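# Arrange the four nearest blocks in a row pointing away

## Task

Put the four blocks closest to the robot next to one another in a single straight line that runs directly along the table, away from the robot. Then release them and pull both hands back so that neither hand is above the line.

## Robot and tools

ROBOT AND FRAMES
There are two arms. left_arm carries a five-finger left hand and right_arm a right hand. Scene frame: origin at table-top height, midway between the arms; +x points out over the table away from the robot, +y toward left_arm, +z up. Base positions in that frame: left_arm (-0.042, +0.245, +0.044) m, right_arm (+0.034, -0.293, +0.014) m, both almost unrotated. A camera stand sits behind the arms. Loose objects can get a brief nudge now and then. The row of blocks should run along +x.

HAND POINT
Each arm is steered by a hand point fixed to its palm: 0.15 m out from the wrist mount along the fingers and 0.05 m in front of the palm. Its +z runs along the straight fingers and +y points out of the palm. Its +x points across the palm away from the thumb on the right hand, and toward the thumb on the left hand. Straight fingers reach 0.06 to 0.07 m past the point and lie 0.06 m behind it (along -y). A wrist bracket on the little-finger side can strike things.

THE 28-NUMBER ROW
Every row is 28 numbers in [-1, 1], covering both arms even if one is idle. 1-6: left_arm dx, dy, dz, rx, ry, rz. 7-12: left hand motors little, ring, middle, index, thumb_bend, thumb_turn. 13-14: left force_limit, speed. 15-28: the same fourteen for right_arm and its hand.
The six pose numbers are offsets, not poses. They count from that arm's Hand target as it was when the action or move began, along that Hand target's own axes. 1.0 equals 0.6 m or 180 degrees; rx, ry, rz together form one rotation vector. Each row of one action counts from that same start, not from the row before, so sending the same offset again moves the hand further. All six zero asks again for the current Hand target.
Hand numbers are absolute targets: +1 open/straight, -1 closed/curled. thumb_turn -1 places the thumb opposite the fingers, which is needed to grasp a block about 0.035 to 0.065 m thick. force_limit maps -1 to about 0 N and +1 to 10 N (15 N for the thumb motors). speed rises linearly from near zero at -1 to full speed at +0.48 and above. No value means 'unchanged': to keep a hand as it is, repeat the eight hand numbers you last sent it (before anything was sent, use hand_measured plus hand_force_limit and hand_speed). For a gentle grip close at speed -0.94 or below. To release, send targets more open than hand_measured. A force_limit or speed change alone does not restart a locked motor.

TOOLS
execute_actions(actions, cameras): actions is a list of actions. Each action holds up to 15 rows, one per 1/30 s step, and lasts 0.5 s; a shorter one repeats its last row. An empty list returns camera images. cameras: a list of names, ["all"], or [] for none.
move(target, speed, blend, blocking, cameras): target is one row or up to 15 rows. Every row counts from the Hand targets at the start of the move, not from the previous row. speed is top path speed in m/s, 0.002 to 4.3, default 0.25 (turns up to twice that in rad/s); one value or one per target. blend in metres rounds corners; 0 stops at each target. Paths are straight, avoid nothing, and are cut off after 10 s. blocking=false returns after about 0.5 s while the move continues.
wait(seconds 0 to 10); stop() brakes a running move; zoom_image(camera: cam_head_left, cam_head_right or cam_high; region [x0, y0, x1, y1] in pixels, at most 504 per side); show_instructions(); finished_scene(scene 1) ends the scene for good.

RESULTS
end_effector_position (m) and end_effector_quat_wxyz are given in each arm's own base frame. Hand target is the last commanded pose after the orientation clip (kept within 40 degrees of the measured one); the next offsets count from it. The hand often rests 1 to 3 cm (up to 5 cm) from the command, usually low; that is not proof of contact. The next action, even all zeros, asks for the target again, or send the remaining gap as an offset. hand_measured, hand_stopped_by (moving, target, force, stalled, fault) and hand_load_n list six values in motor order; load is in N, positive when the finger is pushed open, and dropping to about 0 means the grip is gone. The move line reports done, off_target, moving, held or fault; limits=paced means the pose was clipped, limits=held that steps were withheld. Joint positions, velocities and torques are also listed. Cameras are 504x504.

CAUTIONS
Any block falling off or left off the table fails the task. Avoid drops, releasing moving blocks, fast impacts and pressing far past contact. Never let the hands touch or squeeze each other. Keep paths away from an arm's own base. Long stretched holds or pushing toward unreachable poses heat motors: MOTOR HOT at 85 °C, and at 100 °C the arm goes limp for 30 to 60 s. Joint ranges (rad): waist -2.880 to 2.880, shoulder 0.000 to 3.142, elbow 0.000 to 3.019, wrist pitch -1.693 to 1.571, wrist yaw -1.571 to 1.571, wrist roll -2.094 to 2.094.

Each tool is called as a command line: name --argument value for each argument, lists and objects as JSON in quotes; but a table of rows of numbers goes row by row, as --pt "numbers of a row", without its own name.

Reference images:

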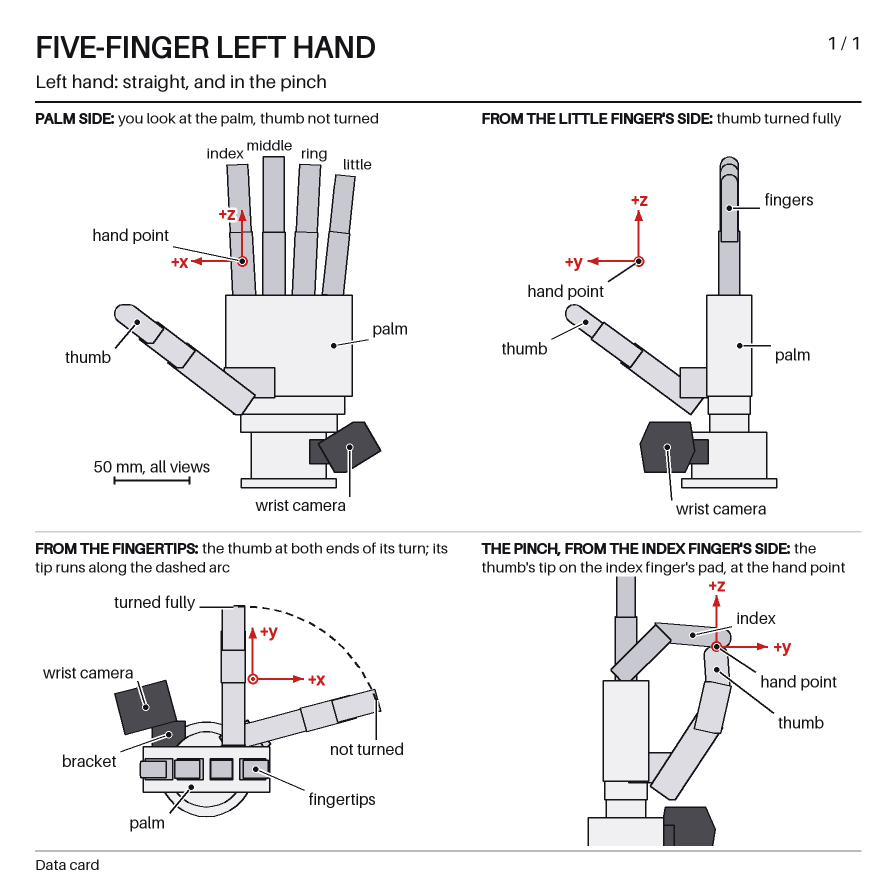

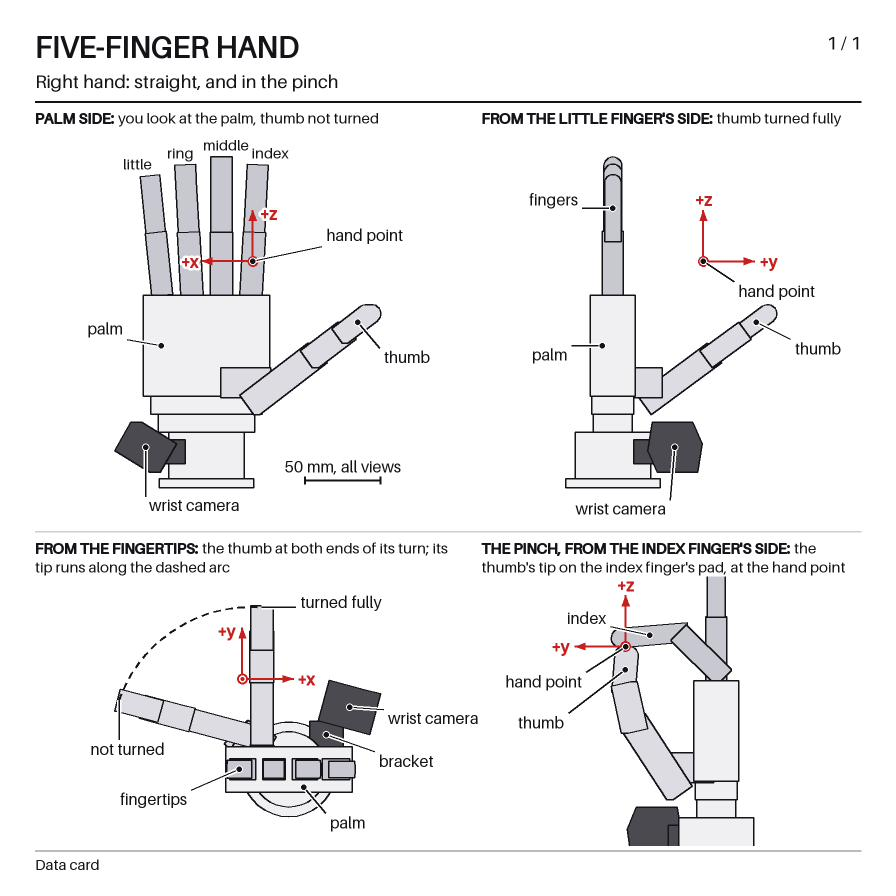

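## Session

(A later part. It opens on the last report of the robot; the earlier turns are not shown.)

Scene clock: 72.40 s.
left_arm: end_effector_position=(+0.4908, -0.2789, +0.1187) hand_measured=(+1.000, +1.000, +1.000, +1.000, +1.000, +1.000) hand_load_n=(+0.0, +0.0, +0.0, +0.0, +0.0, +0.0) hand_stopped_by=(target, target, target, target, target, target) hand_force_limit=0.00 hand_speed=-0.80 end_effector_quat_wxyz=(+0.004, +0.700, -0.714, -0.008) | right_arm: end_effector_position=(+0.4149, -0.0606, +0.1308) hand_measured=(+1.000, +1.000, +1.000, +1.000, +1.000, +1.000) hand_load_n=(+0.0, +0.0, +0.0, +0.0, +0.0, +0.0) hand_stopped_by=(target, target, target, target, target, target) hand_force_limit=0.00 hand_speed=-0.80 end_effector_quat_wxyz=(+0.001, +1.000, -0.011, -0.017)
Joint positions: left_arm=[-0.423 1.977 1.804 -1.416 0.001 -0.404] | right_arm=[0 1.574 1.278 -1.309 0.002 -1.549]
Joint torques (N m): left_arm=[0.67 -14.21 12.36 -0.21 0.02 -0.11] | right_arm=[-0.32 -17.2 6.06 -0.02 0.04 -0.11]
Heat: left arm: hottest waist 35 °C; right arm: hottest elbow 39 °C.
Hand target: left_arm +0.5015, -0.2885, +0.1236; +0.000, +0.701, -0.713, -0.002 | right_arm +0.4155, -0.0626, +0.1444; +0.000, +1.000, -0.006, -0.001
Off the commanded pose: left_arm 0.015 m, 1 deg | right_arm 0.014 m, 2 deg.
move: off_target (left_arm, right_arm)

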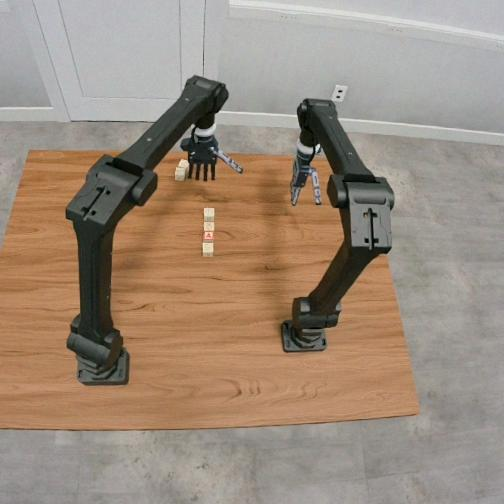

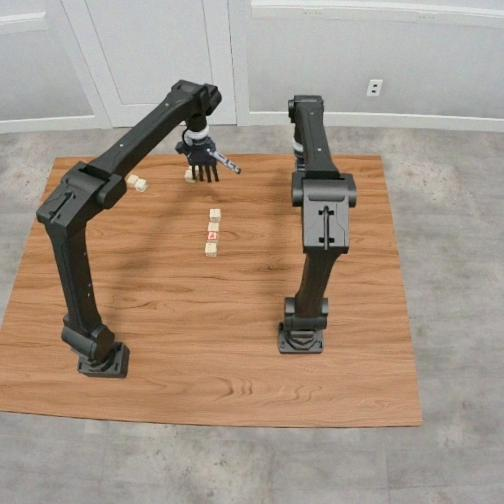

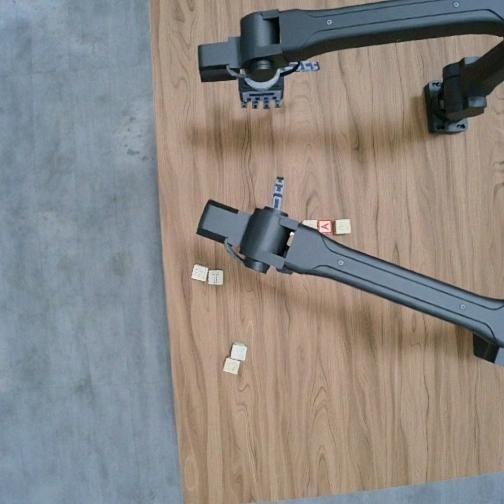

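move --target '[0,0,0.14,0,0,0,1,1,1,1,1,1,0,-0.8, 0,0,0,0,0,0,1,1,1,1,1,1,0,-0.8]' --speed 0.15 --cameras '["all"]'

zoom_image --camera "cam_head_left" --region '[170, 180, 250, 270]'

zoom_image --camera "cam_head_right" --region '[170, 180, 250, 270]'

Scene clock: 73.90 s.
left_arm: end_effector_position=(+0.4997, -0.2829, +0.0434) hand_measured=(+1.000, +1.000, +1.000, +1.000, +1.000, +1.000) hand_load_n=(+0.0, +0.0, +0.0, +0.0, -0.5, +0.0) hand_stopped_by=(target, target, target, target, target, target) hand_force_limit=0.00 hand_speed=-0.80 end_effector_quat_wxyz=(+0.003, +0.700, -0.714, -0.005) | right_arm: end_effector_position=(+0.4149, -0.0606, +0.1308) hand_measured=(+1.000, +1.000, +1.000, +1.000, +1.000, +1.000) hand_load_n=(+0.0, +0.0, +0.0, +0.0, +0.0, +0.0) hand_stopped_by=(target, target, target, target, target, target) hand_force_limit=0.00 hand_speed=-0.80 end_effector_quat_wxyz=(+0.001, +1.000, -0.011, -0.017)
Joint positions: left_arm=[-0.423 2.05 1.72 -1.251 0.001 -0.404] | right_arm=[0 1.574 1.278 -1.309 0.002 -1.549]
Joint torques (N m): left_arm=[0.73 -16.15 8.17 0.84 0.01 -0.09] | right_arm=[-0.15 -17.08 6.04 0.09 0.04 -0.09]
Heat: left arm: hottest waist 35 °C; right arm: hottest elbow 39 °C.
Hand target: left_arm +0.5013, -0.2883, +0.0396; +0.000, +0.701, -0.713, -0.002 | right_arm +0.4155, -0.0626, +0.1444; +0.000, +1.000, -0.006, -0.001
Off the commanded pose: left_arm 0.007 m, 0 deg | right_arm 0.014 m, 2 deg.
move: off_target (right_arm)

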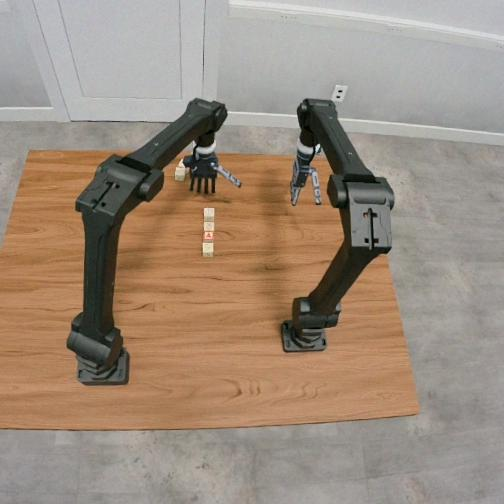

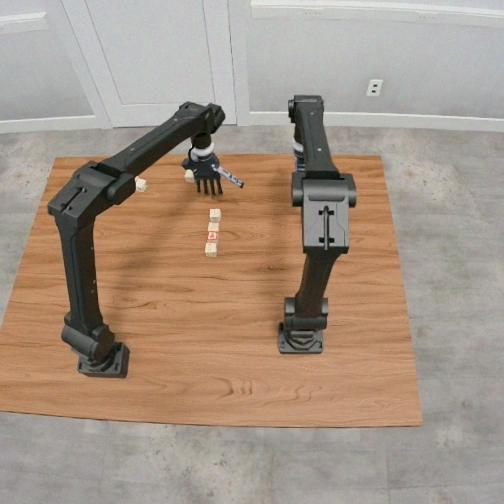

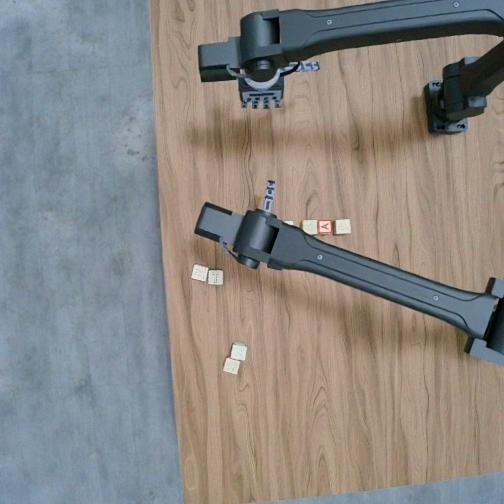

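Scaled by 5.600 from the camera's 504x504 image, which has a finer 720x720 frame.

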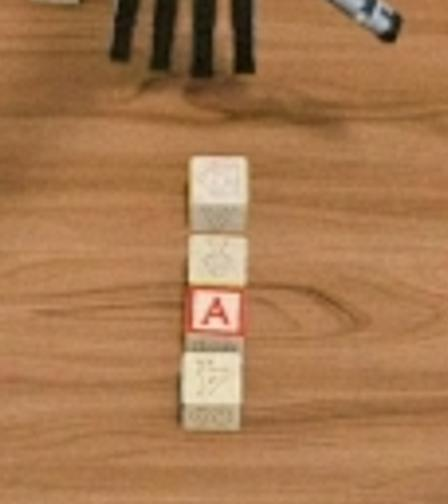

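Scaled by 5.600 from the camera's 504x504 image, which has a finer 720x720 frame.

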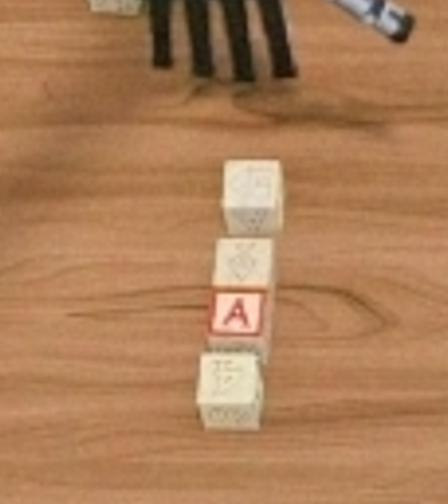

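move --pt "0 0 0.02 0 0 0 1 1 1 1 1 1 0 -0.8 0 0 0 0 0 0 1 1 1 1 1 1 0 -0.8" --pt "0 0.085 0.02 0 0 0 1 1 1 1 1 1 0 -0.8 0 0 0 0 0 0 1 1 1 1 1 1 0 -0.8" --speed 0.1 --cameras '["all"]'

zoom_image --camera "cam_head_left" --region '[170, 180, 250, 270]'

zoom_image --camera "cam_head_right" --region '[170, 180, 250, 270]'

Scene clock: 75.97 s.
left_arm: end_effector_position=(+0.4487, -0.2830, +0.0246) hand_measured=(+1.000, +1.000, +1.000, +1.000, +1.000, +1.000) hand_load_n=(+0.0, +0.0, +0.0, +0.0, +0.0, +0.0) hand_stopped_by=(target, target, target, target, target, target) hand_force_limit=0.00 hand_speed=-0.80 end_effector_quat_wxyz=(+0.004, +0.699, -0.715, -0.011) | right_arm: end_effector_position=(+0.4149, -0.0606, +0.1308) hand_measured=(+1.000, +1.000, +1.000, +1.000, +1.000, +1.000) hand_load_n=(+0.0, +0.0, +0.0, +0.0, +0.0, +0.0) hand_stopped_by=(target, target, target, target, target, target) hand_force_limit=0.00 hand_speed=-0.80 end_effector_quat_wxyz=(+0.001, +1.000, -0.011, -0.017)
Joint positions: left_arm=[-0.461 1.963 1.524 -1.154 0 -0.439] | right_arm=[0 1.574 1.278 -1.309 0.002 -1.549]
Joint torques (N m): left_arm=[0.85 -15.79 7.47 0.83 0.08 -0.11] | right_arm=[0.21 -17.32 5.97 -0.02 0.04 -0.12]
Heat: left arm: hottest waist 35 °C; right arm: hottest elbow 39 °C.
Hand target: left_arm +0.4504, -0.2873, +0.0277; +0.000, +0.701, -0.713, -0.001 | right_arm +0.4155, -0.0626, +0.1444; +0.000, +1.000, -0.006, -0.001
Off the commanded pose: left_arm 0.006 m, 1 deg | right_arm 0.014 m, 2 deg.
move: off_target (right_arm)

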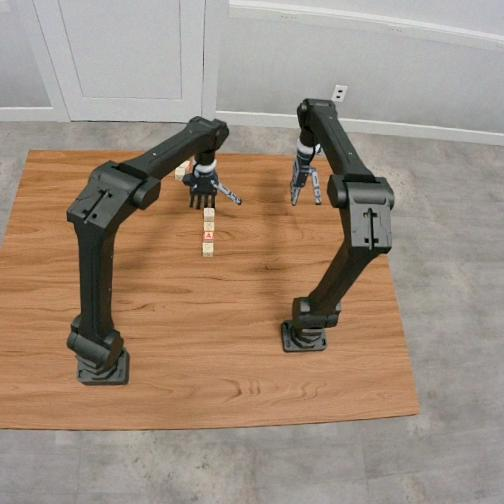

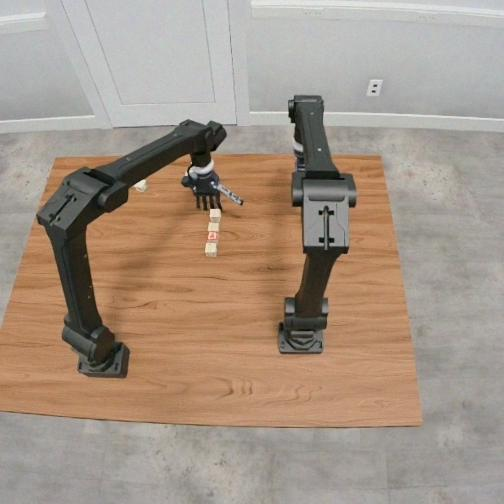

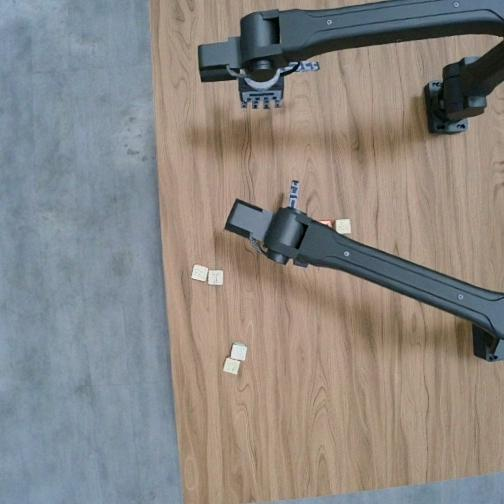

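Scaled by 5.600 from the camera's 504x504 image, which has a finer 720x720 frame.

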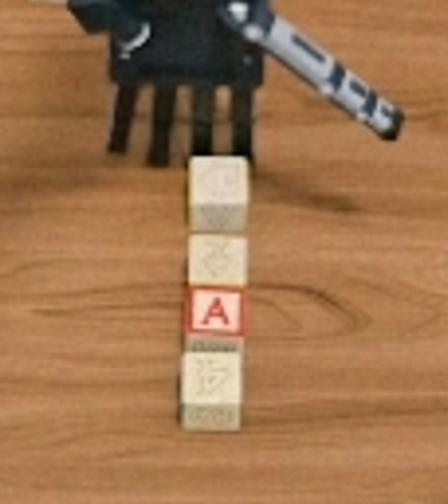

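Scaled by 5.600 from the camera's 504x504 image, which has a finer 720x720 frame.

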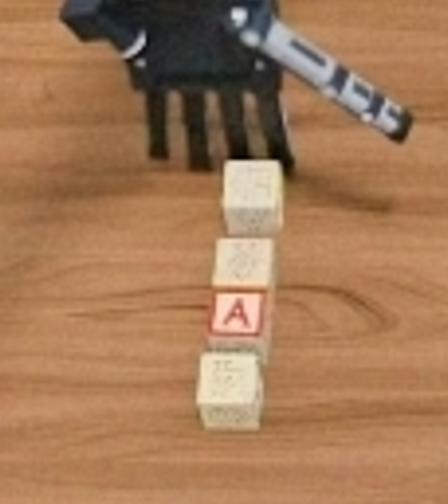

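move --target '[0,0.06,0,0,0,0,1,1,1,1,1,1,0,-0.8, 0,0,0,0,0,0,1,1,1,1,1,1,0,-0.8]' --speed 0.08 --cameras '["all"]'

zoom_image --camera "cam_head_left" --region '[170, 180, 250, 270]'

zoom_image --camera "cam_head_right" --region '[170, 180, 250, 270]'

Scene clock: 77.13 s.
left_arm: end_effector_position=(+0.4140, -0.2819, +0.0256) hand_measured=(+1.000, +1.000, +1.000, +1.000, +1.000, +1.000) hand_load_n=(+0.0, +0.0, +0.0, +0.0, -0.5, +0.0) hand_stopped_by=(target, target, target, target, target, target) hand_force_limit=0.00 hand_speed=-0.80 end_effector_quat_wxyz=(+0.003, +0.700, -0.714, -0.010) | right_arm: end_effector_position=(+0.4149, -0.0606, +0.1308) hand_measured=(+1.000, +1.000, +1.000, +1.000, +1.000, +1.000) hand_load_n=(+0.0, +0.0, +0.0, +0.0, +0.0, +0.0) hand_stopped_by=(target, target, target, target, target, target) hand_force_limit=0.00 hand_speed=-0.80 end_effector_quat_wxyz=(+0.001, +1.000, -0.011, -0.017)
Joint positions: left_arm=[-0.488 1.887 1.408 -1.112 0 -0.468] | right_arm=[0 1.574 1.278 -1.309 0.002 -1.549]
Joint torques (N m): left_arm=[0.73 -14.62 7.2 0.83 0.09 -0.09] | right_arm=[-0.03 -17.38 6.08 0.21 0.07 -0.05]
Heat: left arm: hottest waist 35 °C; right arm: hottest elbow 39 °C.
Hand target: left_arm +0.4143, -0.2867, +0.0279; +0.000, +0.701, -0.713, -0.001 | right_arm +0.4155, -0.0626, +0.1444; +0.000, +1.000, -0.006, -0.001
Off the commanded pose: left_arm 0.005 m, 1 deg | right_arm 0.014 m, 2 deg.
move: off_target (right_arm)

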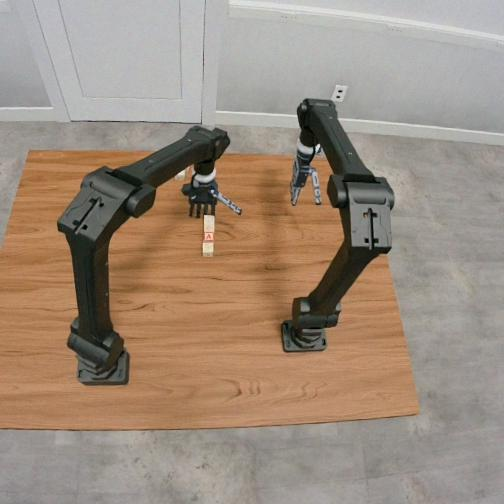

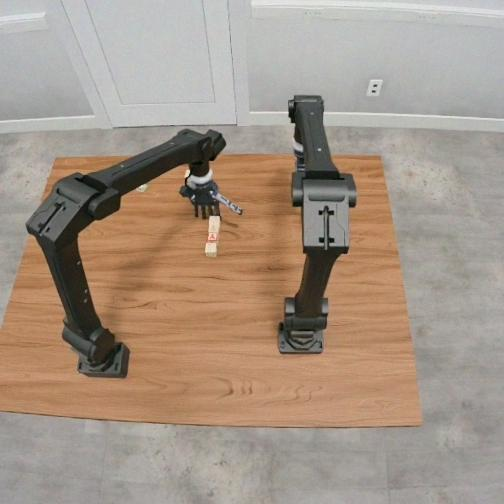

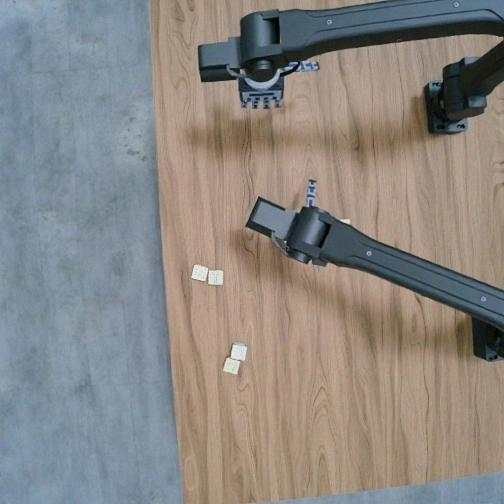

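Scaled by 5.600 from the camera's 504x504 image, which has a finer 720x720 frame.

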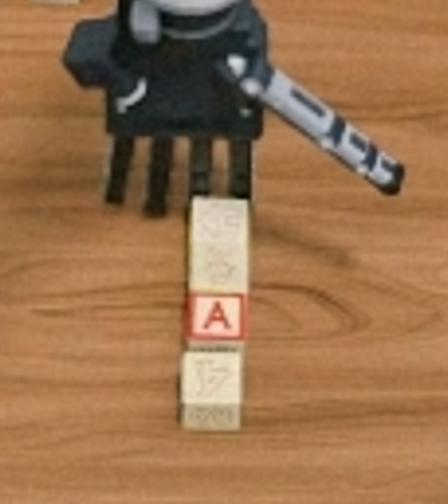

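Scaled by 5.600 from the camera's 504x504 image, which has a finer 720x720 frame.

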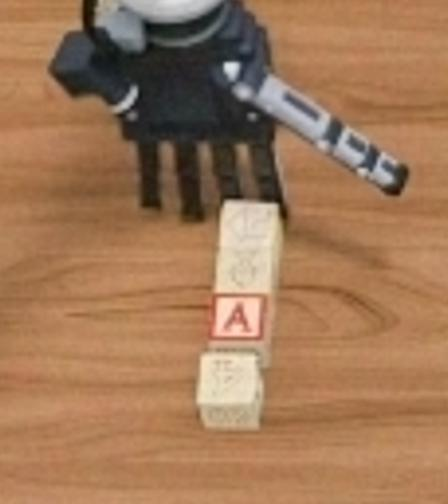

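move --pt "0 0.018 0 0 0 0 1 1 1 1 1 1 0 -0.8 0 0 0 0 0 0 1 1 1 1 1 1 0 -0.8" --pt "0 -0.05 -0.01 0 0 0 1 1 1 1 1 1 0 -0.8 0 0 0 0 0 0 1 1 1 1 1 1 0 -0.8" --pt "0 -0.15 -0.13 0 0 0 1 1 1 1 1 1 0 -0.8 0 0 0 0 0 0 1 1 1 1 1 1 0 -0.8" --speed '[0.08,0.1,0.25]' --blend '[0,0.01,0]' --cameras '["all"]'

zoom_image --camera "cam_head_left" --region '[170, 180, 250, 270]'

zoom_image --camera "cam_head_right" --region '[170, 180, 250, 270]'

zoom_image --camera "cam_high" --region '[270, 180, 370, 280]'

Scene clock: 79.67 s.
left_arm: end_effector_position=(+0.4964, -0.2871, +0.1031) hand_measured=(+1.000, +1.000, +1.000, +1.000, +1.000, +1.000) hand_load_n=(+0.0, +0.0, +0.0, +0.0, +0.0, +0.0) hand_stopped_by=(target, target, target, target, target, target) hand_force_limit=0.00 hand_speed=-0.80 end_effector_quat_wxyz=(+0.001, +0.703, -0.711, -0.004) | right_arm: end_effector_position=(+0.4149, -0.0606, +0.1308) hand_measured=(+1.000, +1.000, +1.000, +1.000, +1.000, +1.000) hand_load_n=(-0.5, +0.0, +0.0, +0.0, +0.0, +0.0) hand_stopped_by=(target, target, target, target, target, target) hand_force_limit=0.00 hand_speed=-0.80 end_effector_quat_wxyz=(+0.001, +1.000, -0.011, -0.017)
Joint positions: left_arm=[-0.432 2 1.8 -1.379 0 -0.42] | right_arm=[0 1.574 1.278 -1.309 0.002 -1.549]
Joint torques (N m): left_arm=[1.44 -15.09 11.11 -0.2 0.07 0.08] | right_arm=[-0.38 -17.55 6.22 0.25 0.02 -0.1]
Heat: left arm: hottest waist 35 °C; right arm: hottest elbow 39 °C.
Hand target: left_arm +0.5045, -0.2885, +0.1057; +0.000, +0.701, -0.713, -0.001 | right_arm +0.4155, -0.0626, +0.1444; +0.000, +1.000, -0.006, -0.001
Off the commanded pose: left_arm 0.009 m, 0 deg | right_arm 0.014 m, 2 deg.
move: off_target (right_arm)

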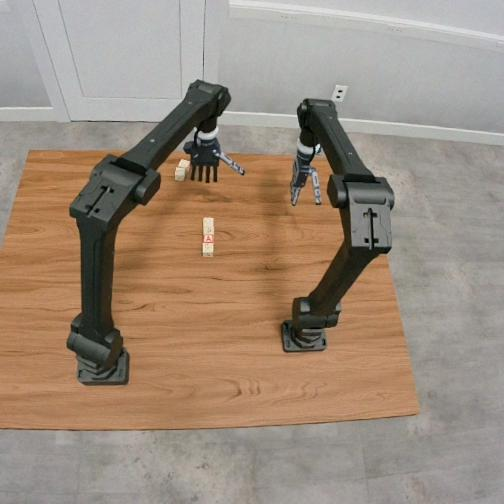

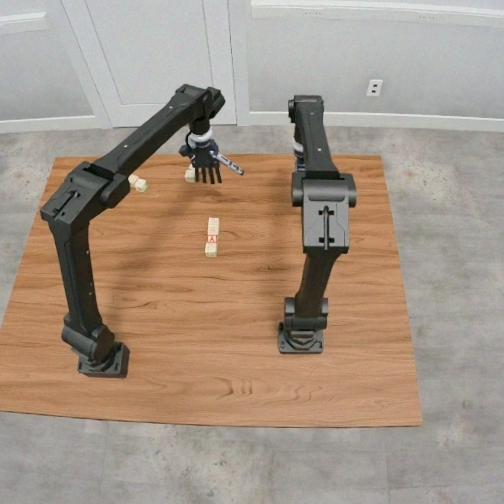

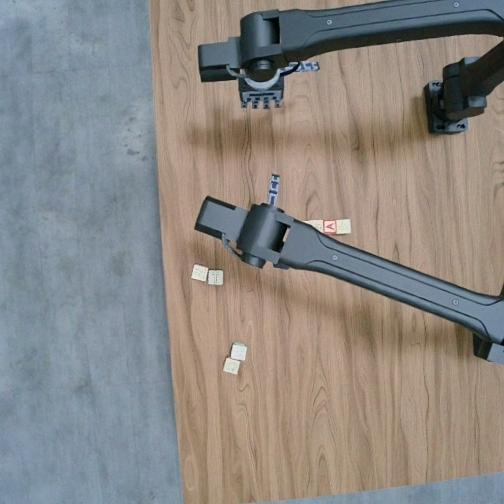

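Scaled by 5.600 from the camera's 504x504 image, which has a finer 720x720 frame.

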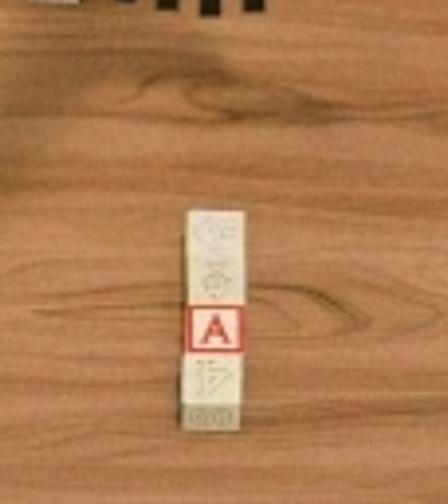

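Scaled by 5.600 from the camera's 504x504 image, which has a finer 720x720 frame.

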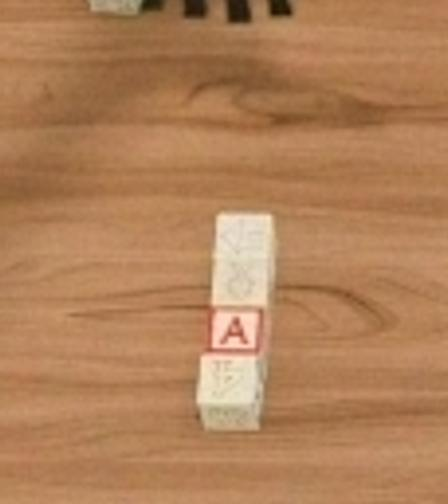

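Scaled by 5.040 from the camera's 504x504 image, which has a finer 720x720 frame.

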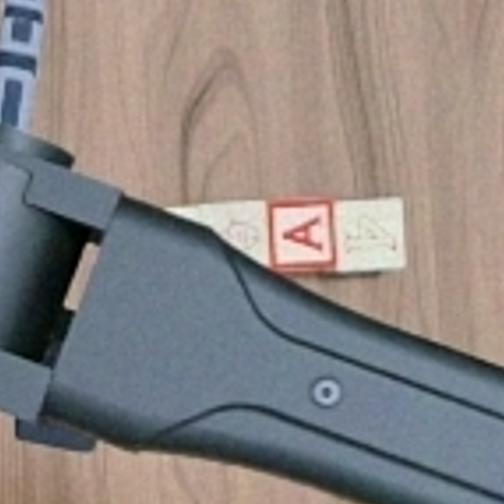

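move --pt "0 0 -0.12 0 0 0 1 1 1 1 1 1 0 -0.8 0 0 0 0 0 0 1 1 1 1 1 1 0 -0.8" --pt "-0.73 0.18 -0.233 0 0 0 1 1 1 1 1 1 0 -0.8 0 0 0 0 0 0 1 1 1 1 1 1 0 -0.8" --speed 0.3 --blend '[0.03,0]' --cameras '["all"]'

zoom_image --camera "cam_high" --region '[270, 180, 370, 280]'

zoom_image --camera "cam_head_left" --region '[180, 200, 240, 270]'

Scene clock: 82.63 s.
left_arm: end_effector_position=(+0.3925, +0.1506, +0.2331) hand_measured=(+1.000, +1.000, +1.000, +1.000, +1.000, +1.000) hand_load_n=(+0.0, +0.0, +0.0, +0.0, +0.0, +0.0) hand_stopped_by=(target, target, target, target, target, target) hand_force_limit=0.00 hand_speed=-0.80 end_effector_quat_wxyz=(+0.014, +0.708, -0.706, -0.008) | right_arm: end_effector_position=(+0.4149, -0.0606, +0.1308) hand_measured=(+1.000, +1.000, +1.000, +1.000, +1.000, +1.000) hand_load_n=(+0.0, +0.0, +0.0, +0.0, +0.0, +0.0) hand_stopped_by=(target, target, target, target, target, target) hand_force_limit=0.00 hand_speed=-0.80 end_effector_quat_wxyz=(+0.001, +1.000, -0.011, -0.017)
Joint positions: left_arm=[0.381 1.636 1.623 -1.589 -0.004 0.378] | right_arm=[0 1.574 1.278 -1.309 0.002 -1.549]
Joint torques (N m): left_arm=[0.56 -10.99 12.46 -0.24 0.15 0.11] | right_arm=[-0.44 -17.2 6.06 0.2 0.02 -0.12]
Heat: left arm: hottest waist 35 °C; right arm: hottest elbow 39 °C.
Hand target: left_arm +0.4046, +0.1511, +0.2465; +0.000, +0.701, -0.713, -0.001 | right_arm +0.4155, -0.0626, +0.1444; +0.000, +1.000, -0.006, -0.001
Off the commanded pose: left_arm 0.018 m, 2 deg | right_arm 0.014 m, 2 deg.
move: off_target (left_arm, right_arm)

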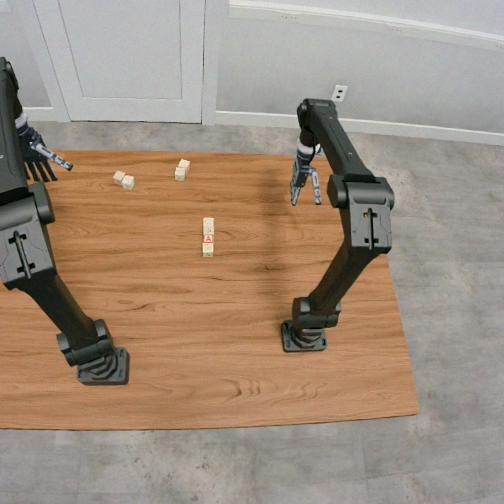

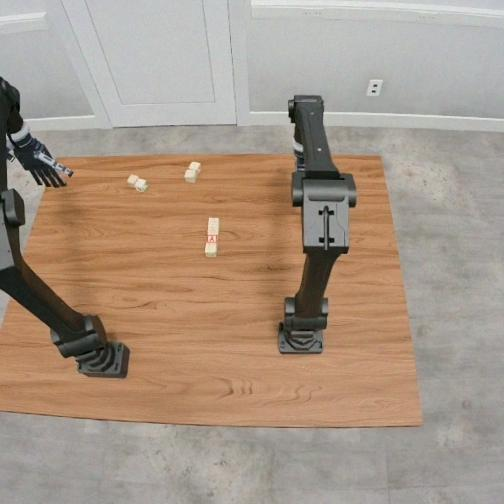

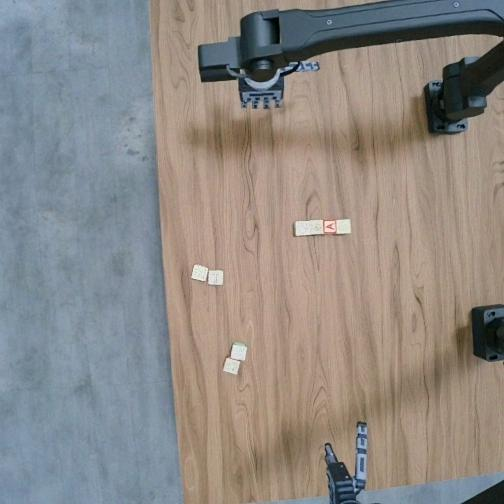

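Scaled by 5.040 from the camera's 504x504 image, which has a finer 720x720 frame.

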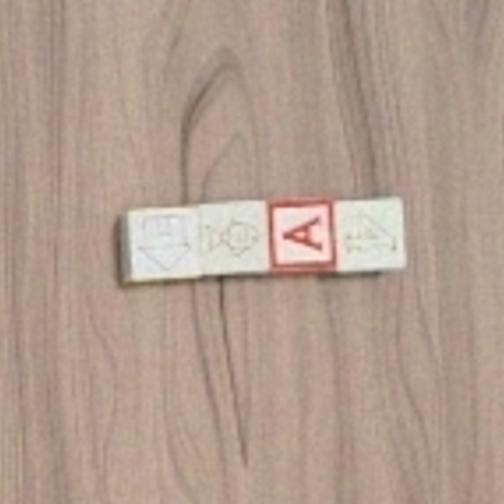

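Scaled by 7.200 from the camera's 504x504 image, which has a finer 720x720 frame.

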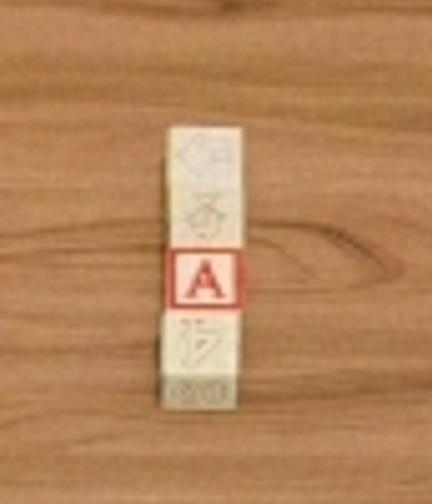

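finished_scene

The scene is finished: the task was done.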